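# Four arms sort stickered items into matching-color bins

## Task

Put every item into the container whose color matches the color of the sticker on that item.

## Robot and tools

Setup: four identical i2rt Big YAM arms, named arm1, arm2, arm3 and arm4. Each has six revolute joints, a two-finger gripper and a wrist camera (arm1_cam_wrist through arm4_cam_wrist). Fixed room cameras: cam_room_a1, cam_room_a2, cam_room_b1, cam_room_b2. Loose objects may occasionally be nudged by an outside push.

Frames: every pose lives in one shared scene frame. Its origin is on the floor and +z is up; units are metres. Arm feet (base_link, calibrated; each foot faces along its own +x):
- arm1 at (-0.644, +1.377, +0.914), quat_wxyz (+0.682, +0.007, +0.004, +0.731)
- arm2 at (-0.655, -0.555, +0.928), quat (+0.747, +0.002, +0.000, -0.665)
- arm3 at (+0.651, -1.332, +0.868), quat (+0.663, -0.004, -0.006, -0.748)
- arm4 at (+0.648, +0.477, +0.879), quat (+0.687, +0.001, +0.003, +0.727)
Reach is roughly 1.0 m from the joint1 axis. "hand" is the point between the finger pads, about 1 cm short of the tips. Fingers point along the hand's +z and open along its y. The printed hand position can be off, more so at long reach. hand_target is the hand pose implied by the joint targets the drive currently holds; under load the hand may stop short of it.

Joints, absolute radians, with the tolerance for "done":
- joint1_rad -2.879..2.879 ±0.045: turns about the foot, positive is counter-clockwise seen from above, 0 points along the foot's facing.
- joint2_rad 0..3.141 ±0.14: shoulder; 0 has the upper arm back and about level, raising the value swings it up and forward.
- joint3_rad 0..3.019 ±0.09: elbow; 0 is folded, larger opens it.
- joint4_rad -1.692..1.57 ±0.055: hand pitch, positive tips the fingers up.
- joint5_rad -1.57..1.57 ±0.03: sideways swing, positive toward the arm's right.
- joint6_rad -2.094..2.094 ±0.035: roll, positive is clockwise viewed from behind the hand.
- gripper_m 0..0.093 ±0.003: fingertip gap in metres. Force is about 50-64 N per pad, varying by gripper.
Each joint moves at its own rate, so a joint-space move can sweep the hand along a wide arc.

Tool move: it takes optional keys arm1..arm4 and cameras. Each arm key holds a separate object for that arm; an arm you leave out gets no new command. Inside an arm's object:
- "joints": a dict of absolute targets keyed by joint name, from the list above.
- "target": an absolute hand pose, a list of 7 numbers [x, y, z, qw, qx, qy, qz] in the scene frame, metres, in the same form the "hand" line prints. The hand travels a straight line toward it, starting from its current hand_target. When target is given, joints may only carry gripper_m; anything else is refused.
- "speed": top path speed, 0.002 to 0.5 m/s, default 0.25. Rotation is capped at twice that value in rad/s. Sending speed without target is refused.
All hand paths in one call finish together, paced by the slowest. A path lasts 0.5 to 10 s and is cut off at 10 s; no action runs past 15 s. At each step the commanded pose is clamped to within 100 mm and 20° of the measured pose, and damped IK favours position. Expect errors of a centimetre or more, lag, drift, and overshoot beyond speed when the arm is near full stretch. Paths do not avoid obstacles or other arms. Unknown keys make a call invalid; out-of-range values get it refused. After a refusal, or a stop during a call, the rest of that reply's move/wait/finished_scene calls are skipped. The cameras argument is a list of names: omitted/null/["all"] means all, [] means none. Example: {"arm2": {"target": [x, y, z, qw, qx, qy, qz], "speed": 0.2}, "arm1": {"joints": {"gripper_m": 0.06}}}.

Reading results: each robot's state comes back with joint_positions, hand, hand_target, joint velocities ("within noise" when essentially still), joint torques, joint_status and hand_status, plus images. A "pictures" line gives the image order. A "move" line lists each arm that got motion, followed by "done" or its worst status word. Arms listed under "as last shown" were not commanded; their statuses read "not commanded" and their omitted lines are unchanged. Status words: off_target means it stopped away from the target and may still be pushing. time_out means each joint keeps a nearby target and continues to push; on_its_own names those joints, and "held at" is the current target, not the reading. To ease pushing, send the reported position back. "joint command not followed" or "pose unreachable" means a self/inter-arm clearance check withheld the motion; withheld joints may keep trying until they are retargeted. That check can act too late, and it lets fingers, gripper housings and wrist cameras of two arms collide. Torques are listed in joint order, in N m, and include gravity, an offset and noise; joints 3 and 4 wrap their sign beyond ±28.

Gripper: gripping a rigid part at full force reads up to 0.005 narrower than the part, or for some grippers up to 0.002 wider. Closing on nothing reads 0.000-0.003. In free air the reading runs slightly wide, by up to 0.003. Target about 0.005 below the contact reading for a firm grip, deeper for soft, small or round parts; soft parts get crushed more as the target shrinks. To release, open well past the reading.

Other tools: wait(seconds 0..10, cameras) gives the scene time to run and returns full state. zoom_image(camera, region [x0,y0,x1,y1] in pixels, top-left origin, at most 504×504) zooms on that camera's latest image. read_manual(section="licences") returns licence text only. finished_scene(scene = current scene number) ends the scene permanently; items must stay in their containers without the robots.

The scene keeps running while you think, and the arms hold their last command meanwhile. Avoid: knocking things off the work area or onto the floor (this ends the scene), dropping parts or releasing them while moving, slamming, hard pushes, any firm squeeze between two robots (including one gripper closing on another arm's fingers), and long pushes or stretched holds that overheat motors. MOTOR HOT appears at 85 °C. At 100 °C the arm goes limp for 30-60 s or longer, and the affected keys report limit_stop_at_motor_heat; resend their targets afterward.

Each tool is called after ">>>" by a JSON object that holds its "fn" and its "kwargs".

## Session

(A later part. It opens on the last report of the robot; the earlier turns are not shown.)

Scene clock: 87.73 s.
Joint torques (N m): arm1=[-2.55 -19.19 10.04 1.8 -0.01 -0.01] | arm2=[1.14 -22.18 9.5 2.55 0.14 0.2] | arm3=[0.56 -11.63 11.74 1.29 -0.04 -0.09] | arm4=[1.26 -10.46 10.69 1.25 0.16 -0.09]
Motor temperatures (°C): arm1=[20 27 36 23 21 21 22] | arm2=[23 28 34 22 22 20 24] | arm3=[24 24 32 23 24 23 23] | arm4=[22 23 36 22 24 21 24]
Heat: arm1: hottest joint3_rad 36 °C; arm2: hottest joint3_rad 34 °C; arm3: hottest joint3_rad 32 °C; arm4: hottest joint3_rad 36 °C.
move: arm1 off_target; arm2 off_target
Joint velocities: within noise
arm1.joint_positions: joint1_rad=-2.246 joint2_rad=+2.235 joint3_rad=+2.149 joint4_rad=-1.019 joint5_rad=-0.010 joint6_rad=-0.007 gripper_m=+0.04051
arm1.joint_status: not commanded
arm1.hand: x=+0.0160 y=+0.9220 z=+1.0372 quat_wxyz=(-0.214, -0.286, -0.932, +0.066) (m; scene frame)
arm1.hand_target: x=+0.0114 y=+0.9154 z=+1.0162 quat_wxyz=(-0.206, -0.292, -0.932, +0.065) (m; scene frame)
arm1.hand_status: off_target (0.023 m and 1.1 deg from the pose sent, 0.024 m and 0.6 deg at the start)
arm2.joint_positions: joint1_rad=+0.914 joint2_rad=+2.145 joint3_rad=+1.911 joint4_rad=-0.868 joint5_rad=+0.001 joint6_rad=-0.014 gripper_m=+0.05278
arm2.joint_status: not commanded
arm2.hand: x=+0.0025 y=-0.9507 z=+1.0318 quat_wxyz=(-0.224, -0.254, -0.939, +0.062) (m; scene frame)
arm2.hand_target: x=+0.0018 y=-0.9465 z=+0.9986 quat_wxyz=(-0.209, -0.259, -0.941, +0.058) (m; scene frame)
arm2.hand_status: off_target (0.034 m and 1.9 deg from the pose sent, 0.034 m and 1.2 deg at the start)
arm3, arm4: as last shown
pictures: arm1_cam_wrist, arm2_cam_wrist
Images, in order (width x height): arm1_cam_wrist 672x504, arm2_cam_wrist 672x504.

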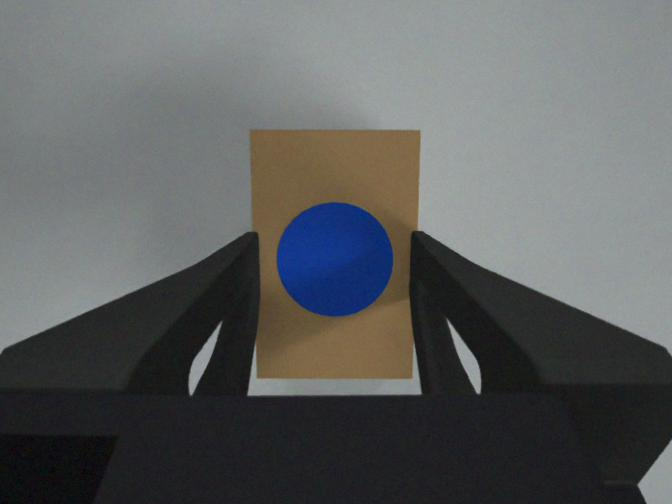

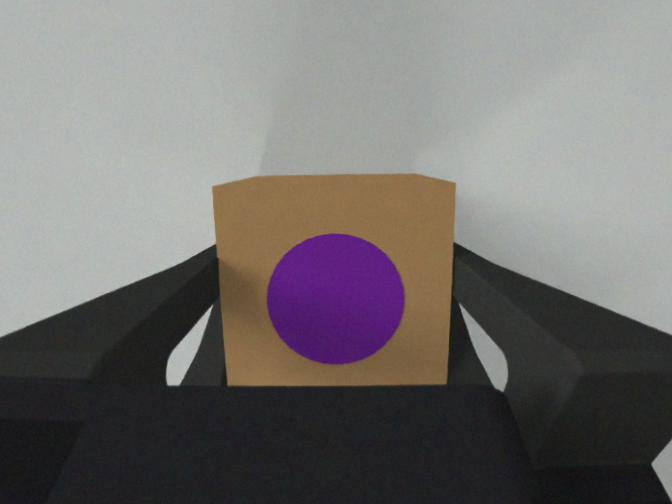

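>>> {"fn": "move", "kwargs": {"arm1": {"joints": {"gripper_m": 0.08}}, "arm2": {"joints": {"gripper_m": 0.09}}, "cameras": []}}

>>> {"fn": "move", "kwargs": {"arm1": {"target": [-0.275, 1.12, 1.10, 0.2065, 0.2918, 0.9317, -0.0647], "speed": 0.35}, "arm2": {"target": [-0.27, -0.785, 1.10, 0.2087, 0.2589, 0.9413, -0.0574], "speed": 0.35}, "arm3": {"target": [0.035, -0.993, 1.072, 0.0574, -0.9413, 0.2588, 0.2087], "speed": 0.35}, "arm4": {"target": [0.0645, 0.911, 1.060, 0.0649, -0.9313, 0.2930, 0.2064], "speed": 0.35}, "cameras": ["arm3_cam_wrist", "arm4_cam_wrist"]}}

Scene clock: 103.23 s.
Joint torques (N m): arm1=[-2.55 -20.42 11.34 1.69 -0.03 0.03] | arm2=[1.32 -22.07 9.88 2.43 0.14 0.19] | arm3=[0.73 -11.46 11.71 1.24 -0.04 -0.09] | arm4=[0.91 -10.46 10.69 1.37 0.11 -0.08]
Motor temperatures (°C): arm1=[20 26 35 23 21 21 22] | arm2=[23 28 33 22 22 20 24] | arm3=[24 25 32 23 24 23 23] | arm4=[22 23 37 22 24 21 24]
Heat: arm1: hottest joint3_rad 35 °C; arm2: hottest joint3_rad 33 °C; arm3: hottest joint3_rad 32 °C; arm4: hottest joint3_rad 37 °C.
move: arm1 done; arm2 done
Joint velocities: within noise
arm1.joint_positions: joint1_rad=-2.246 joint2_rad=+2.241 joint3_rad=+2.134 joint4_rad=-1.016 joint5_rad=-0.010 joint6_rad=-0.007 gripper_m=+0.07996
arm1.joint_status: all done
arm1.hand: x=+0.0132 y=+0.9239 z=+1.0255 quat_wxyz=(-0.206, -0.287, -0.933, +0.063) (m; scene frame)
arm1.hand_target: x=+0.0116 y=+0.9155 z=+1.0164 quat_wxyz=(-0.206, -0.292, -0.932, +0.065) (m; scene frame)
arm1.hand_status: not commanded
arm2.joint_positions: joint1_rad=+0.914 joint2_rad=+2.145 joint3_rad=+1.907 joint4_rad=-0.865 joint5_rad=+0.001 joint6_rad=-0.013 gripper_m=+0.08994
arm2.joint_status: all done
arm2.hand: x=+0.0018 y=-0.9503 z=+1.0298 quat_wxyz=(-0.223, -0.254, -0.939, +0.062) (m; scene frame)
arm2.hand_target: x=+0.0018 y=-0.9464 z=+0.9986 quat_wxyz=(-0.209, -0.259, -0.941, +0.058) (m; scene frame)
arm2.hand_status: not commanded
arm3, arm4: as last shown
pictures: none
No camera images: "cameras" was empty.

Scene clock: 105.03 s.
Joint torques (N m): arm1=[-2.2 -6.48 11.26 0.83 0.1 0] | arm2=[1.26 -10.34 9.95 1.11 0.14 0.19] | arm3=[2.43 -21.89 13.71 0.42 0.13 0.02] | arm4=[0.44 -21.95 12.49 0.25 -0.05 -0.08]
Motor temperatures (°C): arm1=[20 26 35 23 21 21 22] | arm2=[23 28 33 22 22 20 24] | arm3=[24 25 32 23 24 23 23] | arm4=[22 23 37 22 24 21 24]
Heat: arm1: hottest joint3_rad 35 °C; arm2: hottest joint3_rad 33 °C; arm3: hottest joint3_rad 32 °C; arm4: hottest joint3_rad 37 °C.
move: arm1 done; arm2 off_target; arm3 off_target; arm4 off_target
Joint velocities: within noise
arm1.joint_positions: joint1_rad=-2.250 joint2_rad=+1.252 joint3_rad=+0.997 joint4_rad=-0.851 joint5_rad=-0.011 joint6_rad=+0.001 gripper_m=+0.07997
arm1.joint_status: not commanded
arm1.hand: x=-0.2731 y=+1.1216 z=+1.1029 quat_wxyz=(-0.214, -0.291, -0.930, +0.065) (m; scene frame)
arm1.hand_target: x=-0.2750 y=+1.1201 z=+1.1000 quat_wxyz=(-0.207, -0.292, -0.932, +0.065) (m; scene frame)
arm1.hand_status: done (0.004 m and 0.9 deg from the pose sent, 0.356 m and 0.6 deg at the start)
arm2.joint_positions: joint1_rad=+0.914 joint2_rad=+1.276 joint3_rad=+0.985 joint4_rad=-0.806 joint5_rad=+0.001 joint6_rad=-0.011 gripper_m=+0.08994
arm2.joint_status: not commanded
arm2.hand: x=-0.2656 y=-0.7904 z=+1.1121 quat_wxyz=(-0.226, -0.255, -0.938, +0.063) (m; scene frame)
arm2.hand_target: x=-0.2701 y=-0.7850 z=+1.1002 quat_wxyz=(-0.209, -0.259, -0.941, +0.058) (m; scene frame)
arm2.hand_status: off_target (0.014 m and 2.2 deg from the pose sent, 0.326 m and 1.8 deg at the start)
arm3.joint_positions: joint1_rad=-1.955 joint2_rad=+1.911 joint3_rad=+1.776 joint4_rad=-1.035 joint5_rad=+0.026 joint6_rad=+0.028 gripper_m=+0.09403
arm3.joint_status: not commanded
arm3.hand: x=+0.0524 y=-0.9924 z=+1.0494 quat_wxyz=(+0.053, -0.945, +0.262, +0.188) (m; scene frame)
arm3.hand_target: x=+0.0362 y=-0.9937 z=+1.0720 quat_wxyz=(+0.057, -0.941, +0.259, +0.209) (m; scene frame)
arm3.hand_status: off_target (0.028 m and 2.5 deg from the pose sent, 0.266 m and 3.6 deg at the start)
arm4.joint_positions: joint1_rad=+0.882 joint2_rad=+1.990 joint3_rad=+1.841 joint4_rad=-1.012 joint5_rad=-0.003 joint6_rad=-0.015 gripper_m=+0.09402
arm4.joint_status: not commanded
arm4.hand: x=+0.0731 y=+0.8996 z=+1.0469 quat_wxyz=(-0.061, +0.933, -0.298, -0.195) (m; scene frame)
arm4.hand_target: x=+0.0653 y=+0.9107 z=+1.0602 quat_wxyz=(-0.065, +0.931, -0.293, -0.207) (m; scene frame)
arm4.hand_status: off_target (0.019 m and 1.5 deg from the pose sent, 0.289 m and 2.2 deg at the start)
pictures: arm3_cam_wrist, arm4_cam_wrist
Images, in order (width x height): arm3_cam_wrist 672x504, arm4_cam_wrist 672x504.

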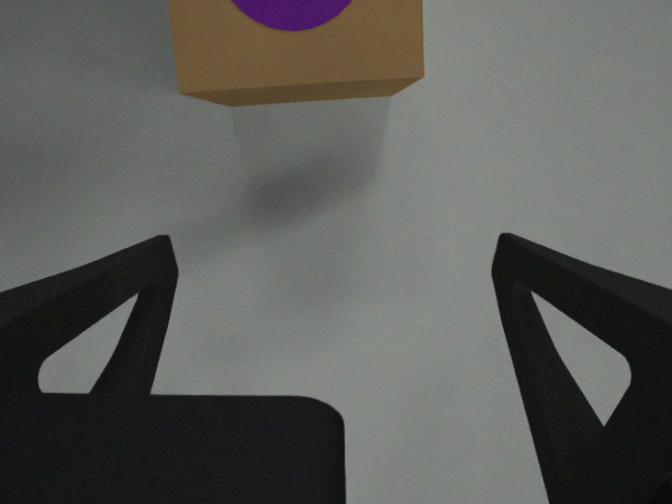

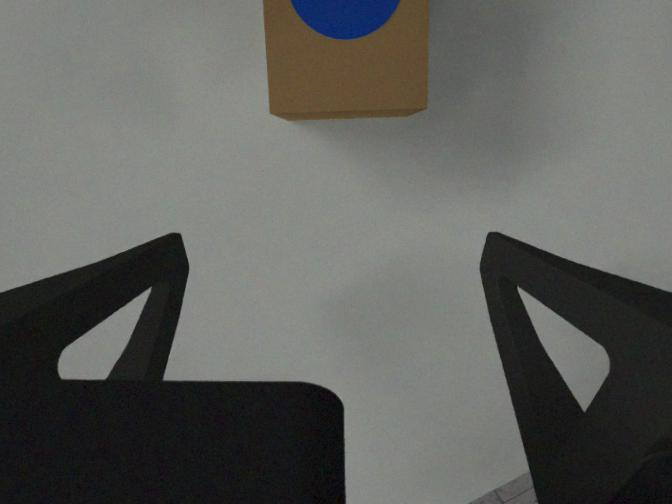

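>>> {"fn": "move", "kwargs": {"arm3": {"target": [-0.0203, -0.9687, 1.062, 0.050, -0.9499, 0.2257, 0.2105], "speed": 0.2}, "arm4": {"target": [0.009, 0.954, 1.045, 0.0649, -0.9313, 0.2930, 0.2064], "speed": 0.2}, "cameras": ["arm3_cam_wrist", "arm4_cam_wrist"]}}

>>> {"fn": "move", "kwargs": {"arm3": {"joints": {"gripper_m": 0.035}}, "arm4": {"joints": {"gripper_m": 0.025}}, "cameras": ["arm3_cam_wrist", "arm4_cam_wrist"]}}

Scene clock: 128.87 s.
Joint torques (N m): arm1=[-2.37 -6.42 11.23 0.83 0.09 -0.02] | arm2=[1.26 -10.34 9.95 1.1 0.14 0.19] | arm3=[2.32 -24.94 13.87 0.42 -0.08 -0.12] | arm4=[0.32 -25.17 12.74 0.32 -0.03 -0.12]
Motor temperatures (°C): arm1=[20 26 36 23 21 21 22] | arm2=[23 27 33 22 22 20 23] | arm3=[24 26 32 23 24 23 23] | arm4=[22 25 42 22 24 21 24]
Heat: arm1: hottest joint3_rad 36 °C; arm2: hottest joint3_rad 33 °C; arm3: hottest joint3_rad 32 °C; arm4: hottest joint3_rad 42 °C.
move: arm3 off_target; arm4 off_target
Joint velocities: within noise
arm1, arm2: as last shown
arm3.joint_positions: joint1_rad=-1.955 joint2_rad=+2.098 joint3_rad=+2.047 joint4_rad=-1.119 joint5_rad=+0.002 joint6_rad=-0.020 gripper_m=+0.09403
arm3.joint_status: not commanded
arm3.hand: x=-0.0038 y=-0.9663 z=+1.0393 quat_wxyz=(+0.046, -0.952, +0.237, +0.190) (m; scene frame)
arm3.hand_target: x=-0.0191 y=-0.9693 z=+1.0622 quat_wxyz=(+0.050, -0.950, +0.226, +0.211) (m; scene frame)
arm3.hand_status: off_target (0.028 m and 2.8 deg from the pose sent, 0.077 m and 4.9 deg at the start)
arm4.joint_positions: joint1_rad=+0.881 joint2_rad=+2.225 joint3_rad=+2.198 joint4_rad=-1.132 joint5_rad=-0.004 joint6_rad=-0.017 gripper_m=+0.09402
arm4.joint_status: not commanded
arm4.hand: x=+0.0145 y=+0.9430 z=+1.0343 quat_wxyz=(-0.061, +0.933, -0.297, -0.196) (m; scene frame)
arm4.hand_target: x=+0.0096 y=+0.9535 z=+1.0451 quat_wxyz=(-0.065, +0.931, -0.293, -0.207) (m; scene frame)
arm4.hand_status: off_target (0.016 m and 1.4 deg from the pose sent, 0.084 m and 1.5 deg at the start)
pictures: arm3_cam_wrist, arm4_cam_wrist
Images, in order (width x height): arm3_cam_wrist 672x504, arm4_cam_wrist 672x504.

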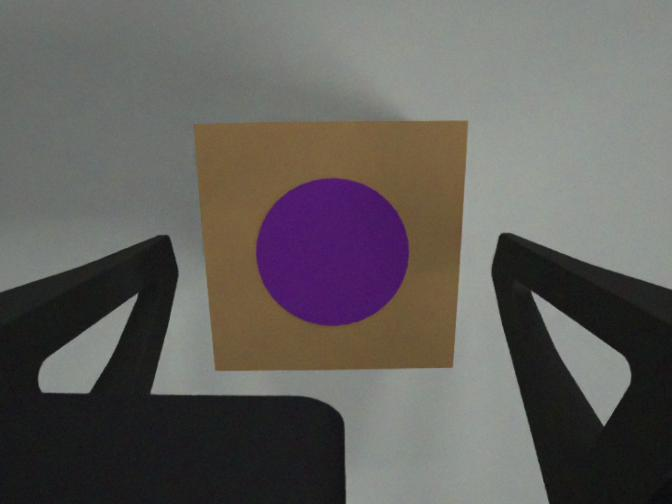

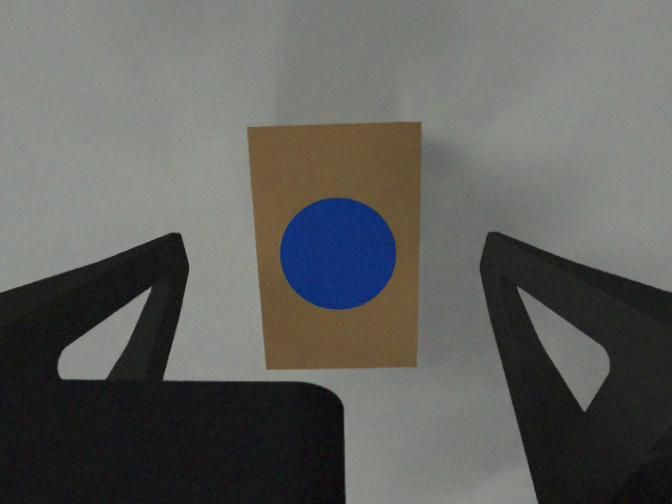

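Scene clock: 129.53 s.
Joint torques (N m): arm1=[-2.32 -6.3 11.29 0.83 0.05 -0.03] | arm2=[1.38 -10.29 9.94 1.14 0.15 0.18] | arm3=[2.43 -24.82 13.9 0.43 -0.06 -0.14] | arm4=[0.5 -24.7 12.6 0.32 -0.07 -0.08]
Motor temperatures (°C): arm1=[20 26 36 23 21 21 22] | arm2=[23 27 33 22 22 20 23] | arm3=[24 26 32 23 24 23 23] | arm4=[22 25 42 22 24 21 24]
Heat: arm1: hottest joint3_rad 36 °C; arm2: hottest joint3_rad 33 °C; arm3: hottest joint3_rad 32 °C; arm4: hottest joint3_rad 42 °C.
move: arm3 off_target; arm4 off_target
Joint velocities: within noise
arm1, arm2: as last shown
arm3.joint_positions: joint1_rad=-1.955 joint2_rad=+2.098 joint3_rad=+2.047 joint4_rad=-1.120 joint5_rad=+0.002 joint6_rad=-0.021 gripper_m=+0.05265
arm3.joint_status: gripper_m off_target (ended at +0.05268, target +0.03500)
arm3.hand: x=-0.0037 y=-0.9664 z=+1.0392 quat_wxyz=(+0.046, -0.952, +0.236, +0.189) (m; scene frame)
arm3.hand_target: x=-0.0191 y=-0.9693 z=+1.0622 quat_wxyz=(+0.050, -0.950, +0.226, +0.211) (m; scene frame)
arm3.hand_status: not commanded
arm4.joint_positions: joint1_rad=+0.881 joint2_rad=+2.225 joint3_rad=+2.198 joint4_rad=-1.132 joint5_rad=-0.005 joint6_rad=-0.018 gripper_m=+0.04373
arm4.joint_status: gripper_m off_target (ended at +0.04376, target +0.02500)
arm4.hand: x=+0.0148 y=+0.9431 z=+1.0342 quat_wxyz=(-0.061, +0.933, -0.297, -0.196) (m; scene frame)
arm4.hand_target: x=+0.0097 y=+0.9535 z=+1.0449 quat_wxyz=(-0.065, +0.931, -0.293, -0.207) (m; scene frame)
arm4.hand_status: not commanded
pictures: arm3_cam_wrist, arm4_cam_wrist
Images, in order (width x height): arm3_cam_wrist 672x504, arm4_cam_wrist 672x504.

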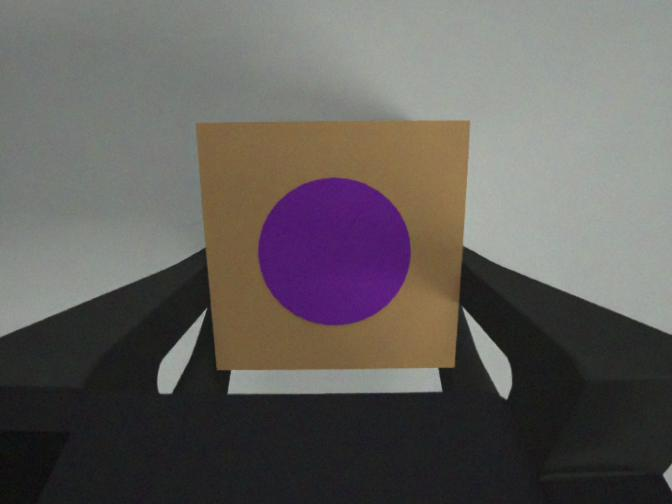

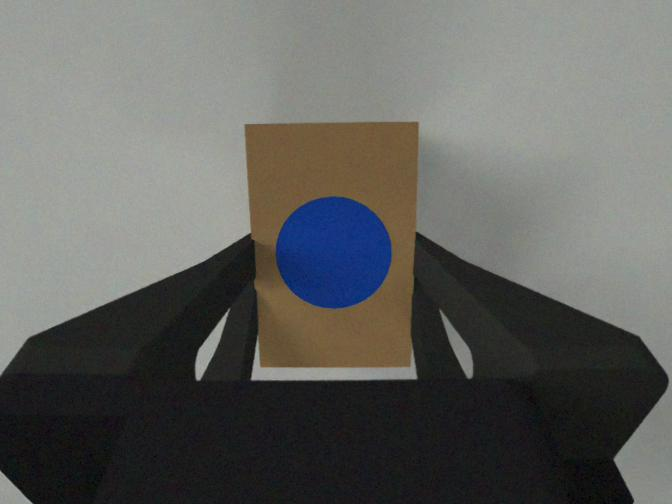

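>>> {"fn": "move", "kwargs": {"arm3": {"target": [0.264, -1.10, 1.11, 0.0574, -0.9413, 0.2588, 0.2087], "speed": 0.35}, "arm4": {"target": [0.28, 0.735, 1.11, 0.0649, -0.9313, 0.2930, 0.2064], "speed": 0.35}, "cameras": []}}

>>> {"fn": "move", "kwargs": {"arm3": {"joints": {"joint1_rad": 1.773, "joint2_rad": 0.6, "joint3_rad": 1.0, "joint4_rad": -1.3, "joint5_rad": 0, "joint6_rad": 0}}, "arm4": {"joints": {"joint1_rad": -1.886, "joint2_rad": 0.6, "joint3_rad": 1.0, "joint4_rad": -1.3, "joint5_rad": 0, "joint6_rad": 0}}, "cameras": []}}

>>> {"fn": "move", "kwargs": {"arm3": {"target": [1.182, -1.289, 0.90, 0.2162, -0.04, 0.9755, 0.0089], "speed": 0.35}, "arm4": {"target": [1.145, 0.346, 0.90, 0.2146, 0.1258, 0.9682, -0.0279], "speed": 0.35}, "cameras": ["arm3_cam_wrist", "arm4_cam_wrist", "cam_room_a1", "cam_room_a2"]}}

Scene clock: 143.33 s.
Joint torques (N m): arm1=[-2.14 -6.18 11.19 0.72 0.12 -0.04] | arm2=[1.14 -10.34 9.92 1.13 0.15 0.19] | arm3=[0.38 -10.11 9.05 0.79 0.1 0.03] | arm4=[1.49 -9.58 9.14 0.4 0.23 0.17]
Motor temperatures (°C): arm1=[20 25 37 23 21 21 21] | arm2=[23 27 33 22 22 20 23] | arm3=[24 27 33 23 24 23 24] | arm4=[22 27 40 22 24 21 25]
Heat: arm1: hottest joint3_rad 37 °C; arm2: hottest joint3_rad 33 °C; arm3: hottest joint3_rad 33 °C; arm4: hottest joint3_rad 40 °C.
move: arm3 done; arm4 done
Joint velocities: within noise
arm1, arm2: as last shown
arm3.joint_positions: joint1_rad=-1.962 joint2_rad=+1.236 joint3_rad=+1.132 joint4_rad=-1.012 joint5_rad=+0.012 joint6_rad=-0.003 gripper_m=+0.05279
arm3.joint_status: not commanded
arm3.hand: x=+0.2603 y=-1.1059 z=+1.1138 quat_wxyz=(+0.057, -0.943, +0.248, +0.214) (m; scene frame)
arm3.hand_target: x=+0.2640 y=-1.1002 z=+1.1100 quat_wxyz=(+0.057, -0.941, +0.259, +0.209) (m; scene frame)
arm3.hand_status: done (0.008 m and 1.4 deg from the pose sent, 0.307 m and 3.8 deg at the start)
arm4.joint_positions: joint1_rad=+0.903 joint2_rad=+1.245 joint3_rad=+1.096 joint4_rad=-0.976 joint5_rad=+0.004 joint6_rad=-0.012 gripper_m=+0.04373
arm4.joint_status: not commanded
arm4.hand: x=+0.2820 y=+0.7365 z=+1.1123 quat_wxyz=(-0.067, +0.931, -0.289, -0.212) (m; scene frame)
arm4.hand_target: x=+0.2801 y=+0.7350 z=+1.1100 quat_wxyz=(-0.065, +0.931, -0.293, -0.206) (m; scene frame)
arm4.hand_status: done (0.003 m and 0.8 deg from the pose sent, 0.346 m and 1.4 deg at the start)
pictures: none
No camera images: "cameras" was empty.

Scene clock: 145.90 s.
Joint torques (N m): arm1=[-2.67 -6.53 11.22 0.66 0.08 -0.02] | arm2=[1.26 -10.34 9.94 1.1 0.14 0.2] | arm3=[2.08 -0.62 10.07 1.07 0.11 -0.03] | arm4=[0.67 -0.44 10.35 0.66 -0.02 0.18]
Motor temperatures (°C): arm1=[20 25 37 23 21 21 21] | arm2=[23 27 33 22 22 20 23] | arm3=[24 27 33 23 24 23 24] | arm4=[22 26 40 22 24 21 25]
Heat: arm1: hottest joint3_rad 37 °C; arm2: hottest joint3_rad 33 °C; arm3: hottest joint3_rad 33 °C; arm4: hottest joint3_rad 40 °C.
move: arm3 done; arm4 done
Joint velocities: within noise
arm1, arm2: as last shown
arm3.joint_positions: joint1_rad=+1.763 joint2_rad=+0.604 joint3_rad=+0.988 joint4_rad=-1.295 joint5_rad=-0.002 joint6_rad=-0.003 gripper_m=+0.05280
arm3.joint_status: all done
arm3.hand: x=+0.9035 y=-1.3089 z=+1.2179 quat_wxyz=(-0.324, +0.037, -0.945, -0.006) (m; scene frame)
arm3.hand_target: x=+0.9021 y=-1.3067 z=+1.2240 quat_wxyz=(-0.329, +0.041, -0.943, -0.007) (m; scene frame)
arm3.hand_status: not commanded
arm4.joint_positions: joint1_rad=-1.884 joint2_rad=+0.598 joint3_rad=+0.977 joint4_rad=-1.291 joint5_rad=+0.003 joint6_rad=-0.011 gripper_m=+0.04379
arm4.joint_status: all done
arm4.hand: x=+0.8935 y=+0.4135 z=+1.2249 quat_wxyz=(-0.318, -0.116, -0.940, +0.047) (m; scene frame)
arm4.hand_target: x=+0.8933 y=+0.4136 z=+1.2347 quat_wxyz=(-0.324, -0.121, -0.937, +0.044) (m; scene frame)
arm4.hand_status: not commanded
pictures: none
No camera images: "cameras" was empty.

Scene clock: 147.77 s.
Joint torques (N m): arm1=[-2.32 -6.65 11.37 0.68 0.05 -0.01] | arm2=[1.44 -10.29 9.95 1.13 0.14 0.19] | arm3=[1.26 -16.38 10.59 1.28 -0.07 -0.02] | arm4=[0.73 -14.68 9.44 1.26 -0.04 0.13]
Motor temperatures (°C): arm1=[20 25 37 23 21 21 21] | arm2=[23 27 33 22 22 20 23] | arm3=[24 27 33 23 24 23 24] | arm4=[22 26 40 22 24 21 25]
Heat: arm1: hottest joint3_rad 37 °C; arm2: hottest joint3_rad 33 °C; arm3: hottest joint3_rad 33 °C; arm4: hottest joint3_rad 40 °C.
move: arm3 off_target; arm4 off_target
Joint velocities: within noise
arm1, arm2: as last shown
arm3.joint_positions: joint1_rad=+1.763 joint2_rad=+1.696 joint3_rad=+0.951 joint4_rad=-0.460 joint5_rad=-0.013 joint6_rad=-0.003 gripper_m=+0.05280
arm3.joint_status: not commanded
arm3.hand: x=+1.1550 y=-1.2938 z=+0.8769 quat_wxyz=(-0.182, +0.039, -0.982, -0.006) (m; scene frame)
arm3.hand_target: x=+1.1804 y=-1.2891 z=+0.9008 quat_wxyz=(-0.216, +0.040, -0.976, -0.009) (m; scene frame)
arm3.hand_status: off_target (0.036 m and 4.0 deg from the pose sent, 0.423 m and 12.8 deg at the start)
arm4.joint_positions: joint1_rad=-1.884 joint2_rad=+1.665 joint3_rad=+0.888 joint4_rad=-0.414 joint5_rad=-0.001 joint6_rad=-0.010 gripper_m=+0.04379
arm4.joint_status: not commanded
arm4.hand: x=+1.1204 y=+0.3531 z=+0.8821 quat_wxyz=(-0.185, -0.120, -0.975, +0.026) (m; scene frame)
arm4.hand_target: x=+1.1439 y=+0.3462 z=+0.9009 quat_wxyz=(-0.215, -0.126, -0.968, +0.028) (m; scene frame)
arm4.hand_status: off_target (0.031 m and 3.6 deg from the pose sent, 0.416 m and 12.6 deg at the start)
pictures: arm3_cam_wrist, arm4_cam_wrist, cam_room_a1, cam_room_a2
Images, in order (width x height): arm3_cam_wrist 672x504, arm4_cam_wrist 672x504, cam_room_a1 672x504, cam_room_a2 672x504.

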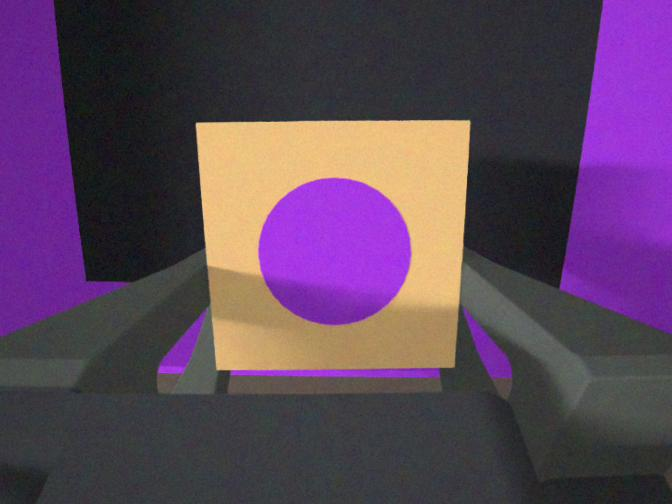

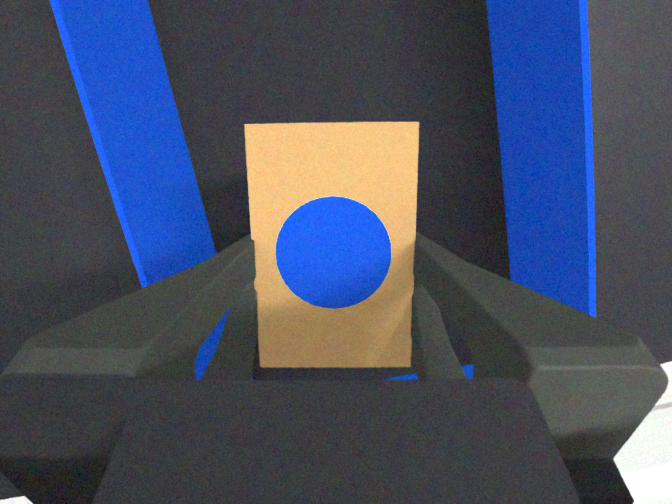

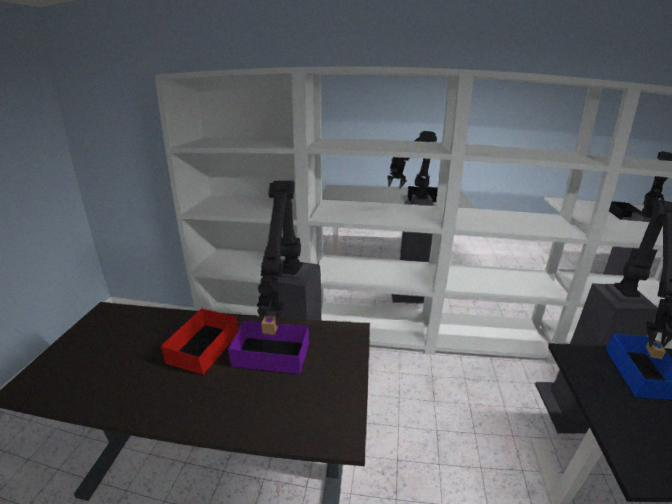

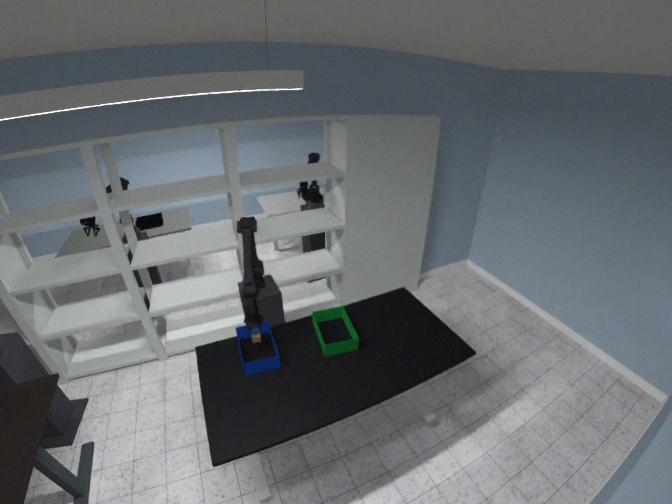

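>>> {"fn": "move", "kwargs": {"arm3": {"target": [1.190, -1.288, 0.775, 0.2162, -0.04, 0.9755, 0.0089], "speed": 0.25}, "arm4": {"target": [1.147, 0.346, 0.770, 0.2146, 0.1258, 0.9682, -0.0279], "speed": 0.25}, "cameras": ["arm3_cam_wrist"]}}

>>> {"fn": "move", "kwargs": {"arm3": {"target": [1.188, -1.288, 0.744, 0.2162, -0.04, 0.9755, 0.0089], "speed": 0.1}, "arm4": {"target": [1.147, 0.346, 0.744, 0.2146, 0.1258, 0.9682, -0.0279], "speed": 0.1}, "cameras": ["arm3_cam_wrist", "arm4_cam_wrist"]}}

Scene clock: 155.97 s.
Joint torques (N m): arm1=[-2.67 -6.12 11.19 0.75 0.09 -0.01] | arm2=[1.26 -10.29 9.94 1.09 0.13 0.19] | arm3=[1.55 -18.78 6.16 1.4 0.01 0] | arm4=[0.67 -16.79 4.82 1.36 0.01 0.16]
Motor temperatures (°C): arm1=[20 25 37 23 21 21 21] | arm2=[23 26 33 22 22 20 23] | arm3=[24 27 32 23 24 23 24] | arm4=[22 26 40 22 24 21 26]
Heat: arm1: hottest joint3_rad 37 °C; arm2: hottest joint3_rad 33 °C; arm3: hottest joint3_rad 32 °C; arm4: hottest joint3_rad 40 °C.
move: arm3 off_target; arm4 off_target
Joint velocities: within noise
arm1, arm2: as last shown
arm3.joint_positions: joint1_rad=+1.763 joint2_rad=+1.984 joint3_rad=+0.951 joint4_rad=-0.145 joint5_rad=-0.014 joint6_rad=-0.002 gripper_m=+0.05280
arm3.joint_status: not commanded
arm3.hand: x=+1.1759 y=-1.2938 z=+0.7627 quat_wxyz=(-0.196, +0.039, -0.980, -0.007) (m; scene frame)
arm3.hand_target: x=+1.1896 y=-1.2880 z=+0.7752 quat_wxyz=(-0.216, +0.040, -0.976, -0.009) (m; scene frame)
arm3.hand_status: off_target (0.020 m and 2.4 deg from the pose sent, 0.108 m and 4.0 deg at the start)
arm4.joint_positions: joint1_rad=-1.884 joint2_rad=+1.976 joint3_rad=+0.883 joint4_rad=-0.067 joint5_rad=-0.001 joint6_rad=-0.010 gripper_m=+0.04379
arm4.joint_status: not commanded
arm4.hand: x=+1.1378 y=+0.3480 z=+0.7641 quat_wxyz=(-0.200, -0.120, -0.972, +0.028) (m; scene frame)
arm4.hand_target: x=+1.1470 y=+0.3459 z=+0.7702 quat_wxyz=(-0.215, -0.126, -0.968, +0.028) (m; scene frame)
arm4.hand_status: off_target (0.011 m and 1.9 deg from the pose sent, 0.115 m and 3.6 deg at the start)
pictures: arm3_cam_wrist
Images, in order (width x height): arm3_cam_wrist 672x504.

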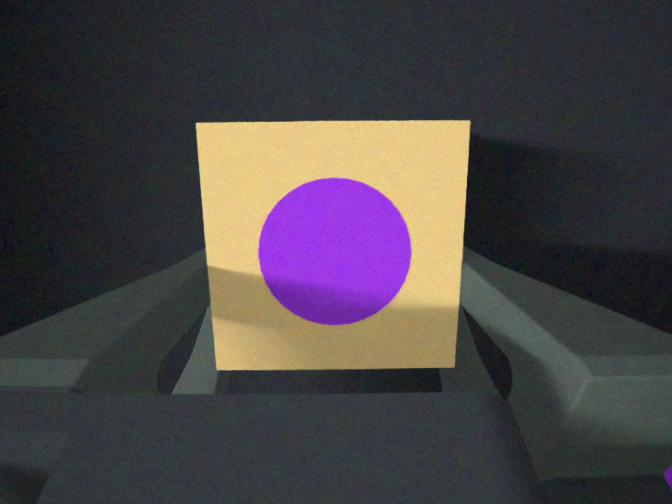

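Scene clock: 156.93 s.
Joint torques (N m): arm1=[-2.08 -6.12 11.29 0.55 0.05 -0.03] | arm2=[1.26 -10.23 9.95 1.1 0.14 0.19] | arm3=[1.67 -13.92 5.86 1.24 0.05 0.01] | arm4=[0.62 -13.16 5.14 1.21 0.06 0.14]
Motor temperatures (°C): arm1=[20 25 37 23 21 21 21] | arm2=[23 26 33 22 22 20 23] | arm3=[24 27 32 23 24 23 24] | arm4=[22 26 40 22 24 21 26]
Heat: arm1: hottest joint3_rad 37 °C; arm2: hottest joint3_rad 33 °C; arm3: hottest joint3_rad 32 °C; arm4: hottest joint3_rad 40 °C.
move: arm3 off_target; arm4 off_target
Joint velocities: within noise
arm1, arm2: as last shown
arm3.joint_positions: joint1_rad=+1.763 joint2_rad=+2.003 joint3_rad=+0.951 joint4_rad=-0.063 joint5_rad=-0.014 joint6_rad=-0.001 gripper_m=+0.05280
arm3.joint_status: not commanded
arm3.hand: x=+1.1895 y=-1.2929 z=+0.7610 quat_wxyz=(-0.226, +0.038, -0.973, -0.008) (m; scene frame)
arm3.hand_target: x=+1.1872 y=-1.2881 z=+0.7444 quat_wxyz=(-0.216, +0.040, -0.976, -0.009) (m; scene frame)
arm3.hand_status: off_target (0.018 m and 1.2 deg from the pose sent, 0.023 m and 2.4 deg at the start)
arm4.joint_positions: joint1_rad=-1.884 joint2_rad=+1.996 joint3_rad=+0.883 joint4_rad=+0.000 joint5_rad=-0.002 joint6_rad=-0.008 gripper_m=+0.04379
arm4.joint_status: not commanded
arm4.hand: x=+1.1476 y=+0.3456 z=+0.7612 quat_wxyz=(-0.223, -0.120, -0.967, +0.031) (m; scene frame)
arm4.hand_target: x=+1.1464 y=+0.3461 z=+0.7446 quat_wxyz=(-0.215, -0.126, -0.968, +0.028) (m; scene frame)
arm4.hand_status: off_target (0.017 m and 1.2 deg from the pose sent, 0.022 m and 1.9 deg at the start)
pictures: arm3_cam_wrist, arm4_cam_wrist
Images, in order (width x height): arm3_cam_wrist 672x504, arm4_cam_wrist 672x504.

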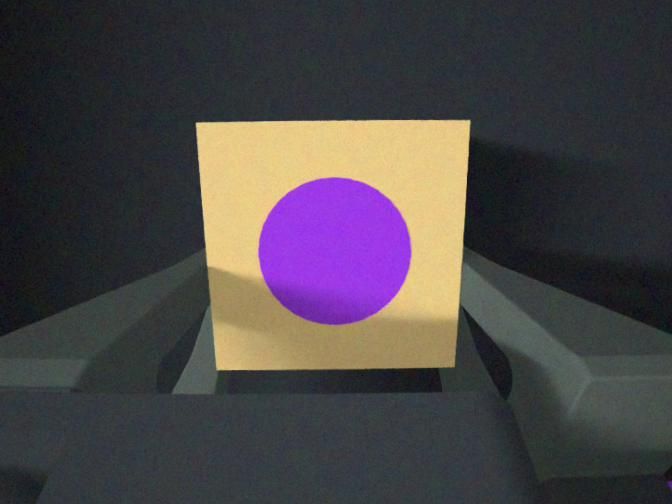

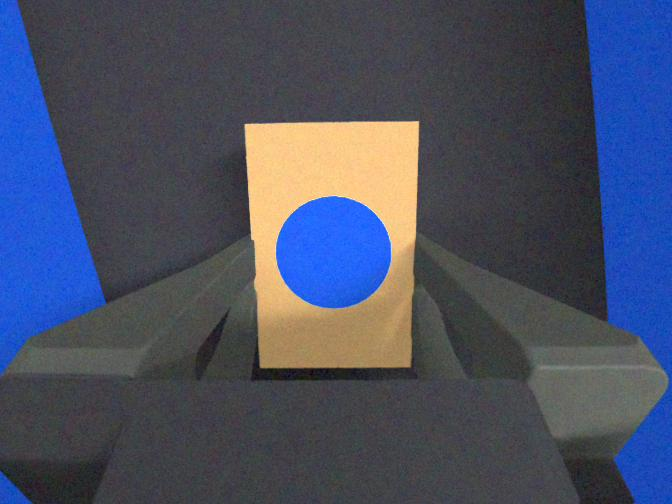

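>>> {"fn": "move", "kwargs": {"arm3": {"joints": {"gripper_m": 0.08}}, "arm4": {"joints": {"gripper_m": 0.072}}, "cameras": []}}

>>> {"fn": "move", "kwargs": {"arm3": {"target": [1.12, -1.292, 0.96, 0.2162, -0.04, 0.9755, 0.0089], "speed": 0.3}, "arm4": {"target": [1.09, 0.36, 0.96, 0.2146, 0.1258, 0.9682, -0.0279], "speed": 0.3}, "cameras": ["arm3_cam_wrist", "arm4_cam_wrist"]}}

Scene clock: 161.13 s.
Joint torques (N m): arm1=[-2.26 -6.3 11.21 0.76 0.07 -0.04] | arm2=[1.38 -10.17 9.94 1.14 0.14 0.19] | arm3=[1.73 -16.91 5.59 1.21 0.04 0.01] | arm4=[0.85 -15.56 4.78 1.13 0.08 0.17]
Motor temperatures (°C): arm1=[20 25 37 23 21 21 21] | arm2=[23 26 33 22 22 20 23] | arm3=[24 27 32 23 24 23 24] | arm4=[22 25 39 22 24 21 26]
Heat: arm1: hottest joint3_rad 37 °C; arm2: hottest joint3_rad 33 °C; arm3: hottest joint3_rad 32 °C; arm4: hottest joint3_rad 39 °C.
move: arm3 done; arm4 done
Joint velocities: within noise
arm1.joint_positions: joint1_rad=-2.250 joint2_rad=+1.252 joint3_rad=+0.997 joint4_rad=-0.851 joint5_rad=-0.011 joint6_rad=+0.001 gripper_m=+0.07997
arm1.joint_status: not commanded
arm1.hand: x=-0.2731 y=+1.1216 z=+1.1029 quat_wxyz=(-0.214, -0.291, -0.930, +0.065) (m; scene frame)
arm1.hand_target: x=-0.2750 y=+1.1201 z=+1.1000 quat_wxyz=(-0.207, -0.292, -0.932, +0.065) (m; scene frame)
arm1.hand_status: not commanded
arm2.joint_positions: joint1_rad=+0.914 joint2_rad=+1.276 joint3_rad=+0.985 joint4_rad=-0.806 joint5_rad=+0.001 joint6_rad=-0.011 gripper_m=+0.08994
arm2.joint_status: not commanded
arm2.hand: x=-0.2656 y=-0.7904 z=+1.1121 quat_wxyz=(-0.226, -0.255, -0.938, +0.063) (m; scene frame)
arm2.hand_target: x=-0.2701 y=-0.7850 z=+1.1002 quat_wxyz=(-0.209, -0.259, -0.941, +0.058) (m; scene frame)
arm2.hand_status: not commanded
arm3.joint_positions: joint1_rad=+1.763 joint2_rad=+2.034 joint3_rad=+0.951 joint4_rad=-0.062 joint5_rad=-0.014 joint6_rad=-0.001 gripper_m=+0.07996
arm3.joint_status: all done
arm3.hand: x=+1.1822 y=-1.2936 z=+0.7452 quat_wxyz=(-0.211, +0.038, -0.977, -0.007) (m; scene frame)
arm3.hand_target: x=+1.1873 y=-1.2881 z=+0.7446 quat_wxyz=(-0.216, +0.040, -0.975, -0.009) (m; scene frame)
arm3.hand_status: not commanded
arm4.joint_positions: joint1_rad=-1.884 joint2_rad=+2.019 joint3_rad=+0.883 joint4_rad=+0.001 joint5_rad=-0.002 joint6_rad=-0.008 gripper_m=+0.07191
arm4.joint_status: all done
arm4.hand: x=+1.1421 y=+0.3470 z=+0.7499 quat_wxyz=(-0.212, -0.121, -0.969, +0.029) (m; scene frame)
arm4.hand_target: x=+1.1463 y=+0.3461 z=+0.7446 quat_wxyz=(-0.215, -0.126, -0.968, +0.028) (m; scene frame)
arm4.hand_status: not commanded
pictures: none
No camera images: "cameras" was empty.

Scene clock: 162.57 s.
Joint torques (N m): arm1=[-2.26 -6.36 11.26 0.85 0.05 0] | arm2=[1.26 -10.23 9.95 1.11 0.14 0.18] | arm3=[1.67 -11.16 8.72 0.58 -0.01 -0.03] | arm4=[0.56 -10.99 9.1 0.34 -0.03 0.11]
Motor temperatures (°C): arm1=[20 25 37 23 21 21 21] | arm2=[23 26 33 22 22 20 23] | arm3=[24 27 32 23 24 23 24] | arm4=[22 25 39 22 24 21 26]
Heat: arm1: hottest joint3_rad 37 °C; arm2: hottest joint3_rad 33 °C; arm3: hottest joint3_rad 32 °C; arm4: hottest joint3_rad 39 °C.
move: arm3 done; arm4 done
Joint velocities: within noise
arm1, arm2: as last shown
arm3.joint_positions: joint1_rad=+1.763 joint2_rad=+1.434 joint3_rad=+0.885 joint4_rad=-0.578 joint5_rad=-0.014 joint6_rad=-0.001 gripper_m=+0.07996
arm3.joint_status: not commanded
arm3.hand: x=+1.1183 y=-1.2952 z=+0.9611 quat_wxyz=(-0.220, +0.038, -0.975, -0.008) (m; scene frame)
arm3.hand_target: x=+1.1199 y=-1.2920 z=+0.9600 quat_wxyz=(-0.216, +0.040, -0.975, -0.009) (m; scene frame)
arm3.hand_status: done (0.004 m and 0.5 deg from the pose sent, 0.224 m and 0.6 deg at the start)
arm4.joint_positions: joint1_rad=-1.884 joint2_rad=+1.415 joint3_rad=+0.817 joint4_rad=-0.537 joint5_rad=-0.002 joint6_rad=-0.008 gripper_m=+0.07192
arm4.joint_status: not commanded
arm4.hand: x=+1.0832 y=+0.3634 z=+0.9548 quat_wxyz=(-0.213, -0.121, -0.969, +0.029) (m; scene frame)
arm4.hand_target: x=+1.0899 y=+0.3599 z=+0.9601 quat_wxyz=(-0.215, -0.126, -0.968, +0.028) (m; scene frame)
arm4.hand_status: done (0.009 m and 0.7 deg from the pose sent, 0.217 m and 0.7 deg at the start)
pictures: arm3_cam_wrist, arm4_cam_wrist
Images, in order (width x height): arm3_cam_wrist 672x504, arm4_cam_wrist 672x504.

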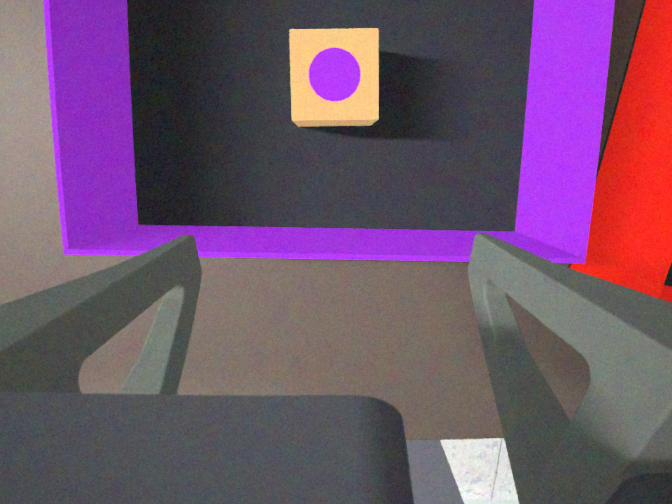

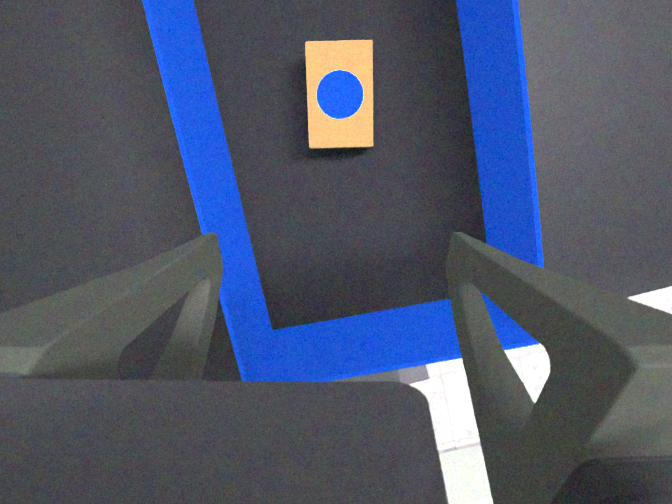

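>>> {"fn": "finished_scene", "kwargs": {"scene": 2}}

The scene is finished: the task was done.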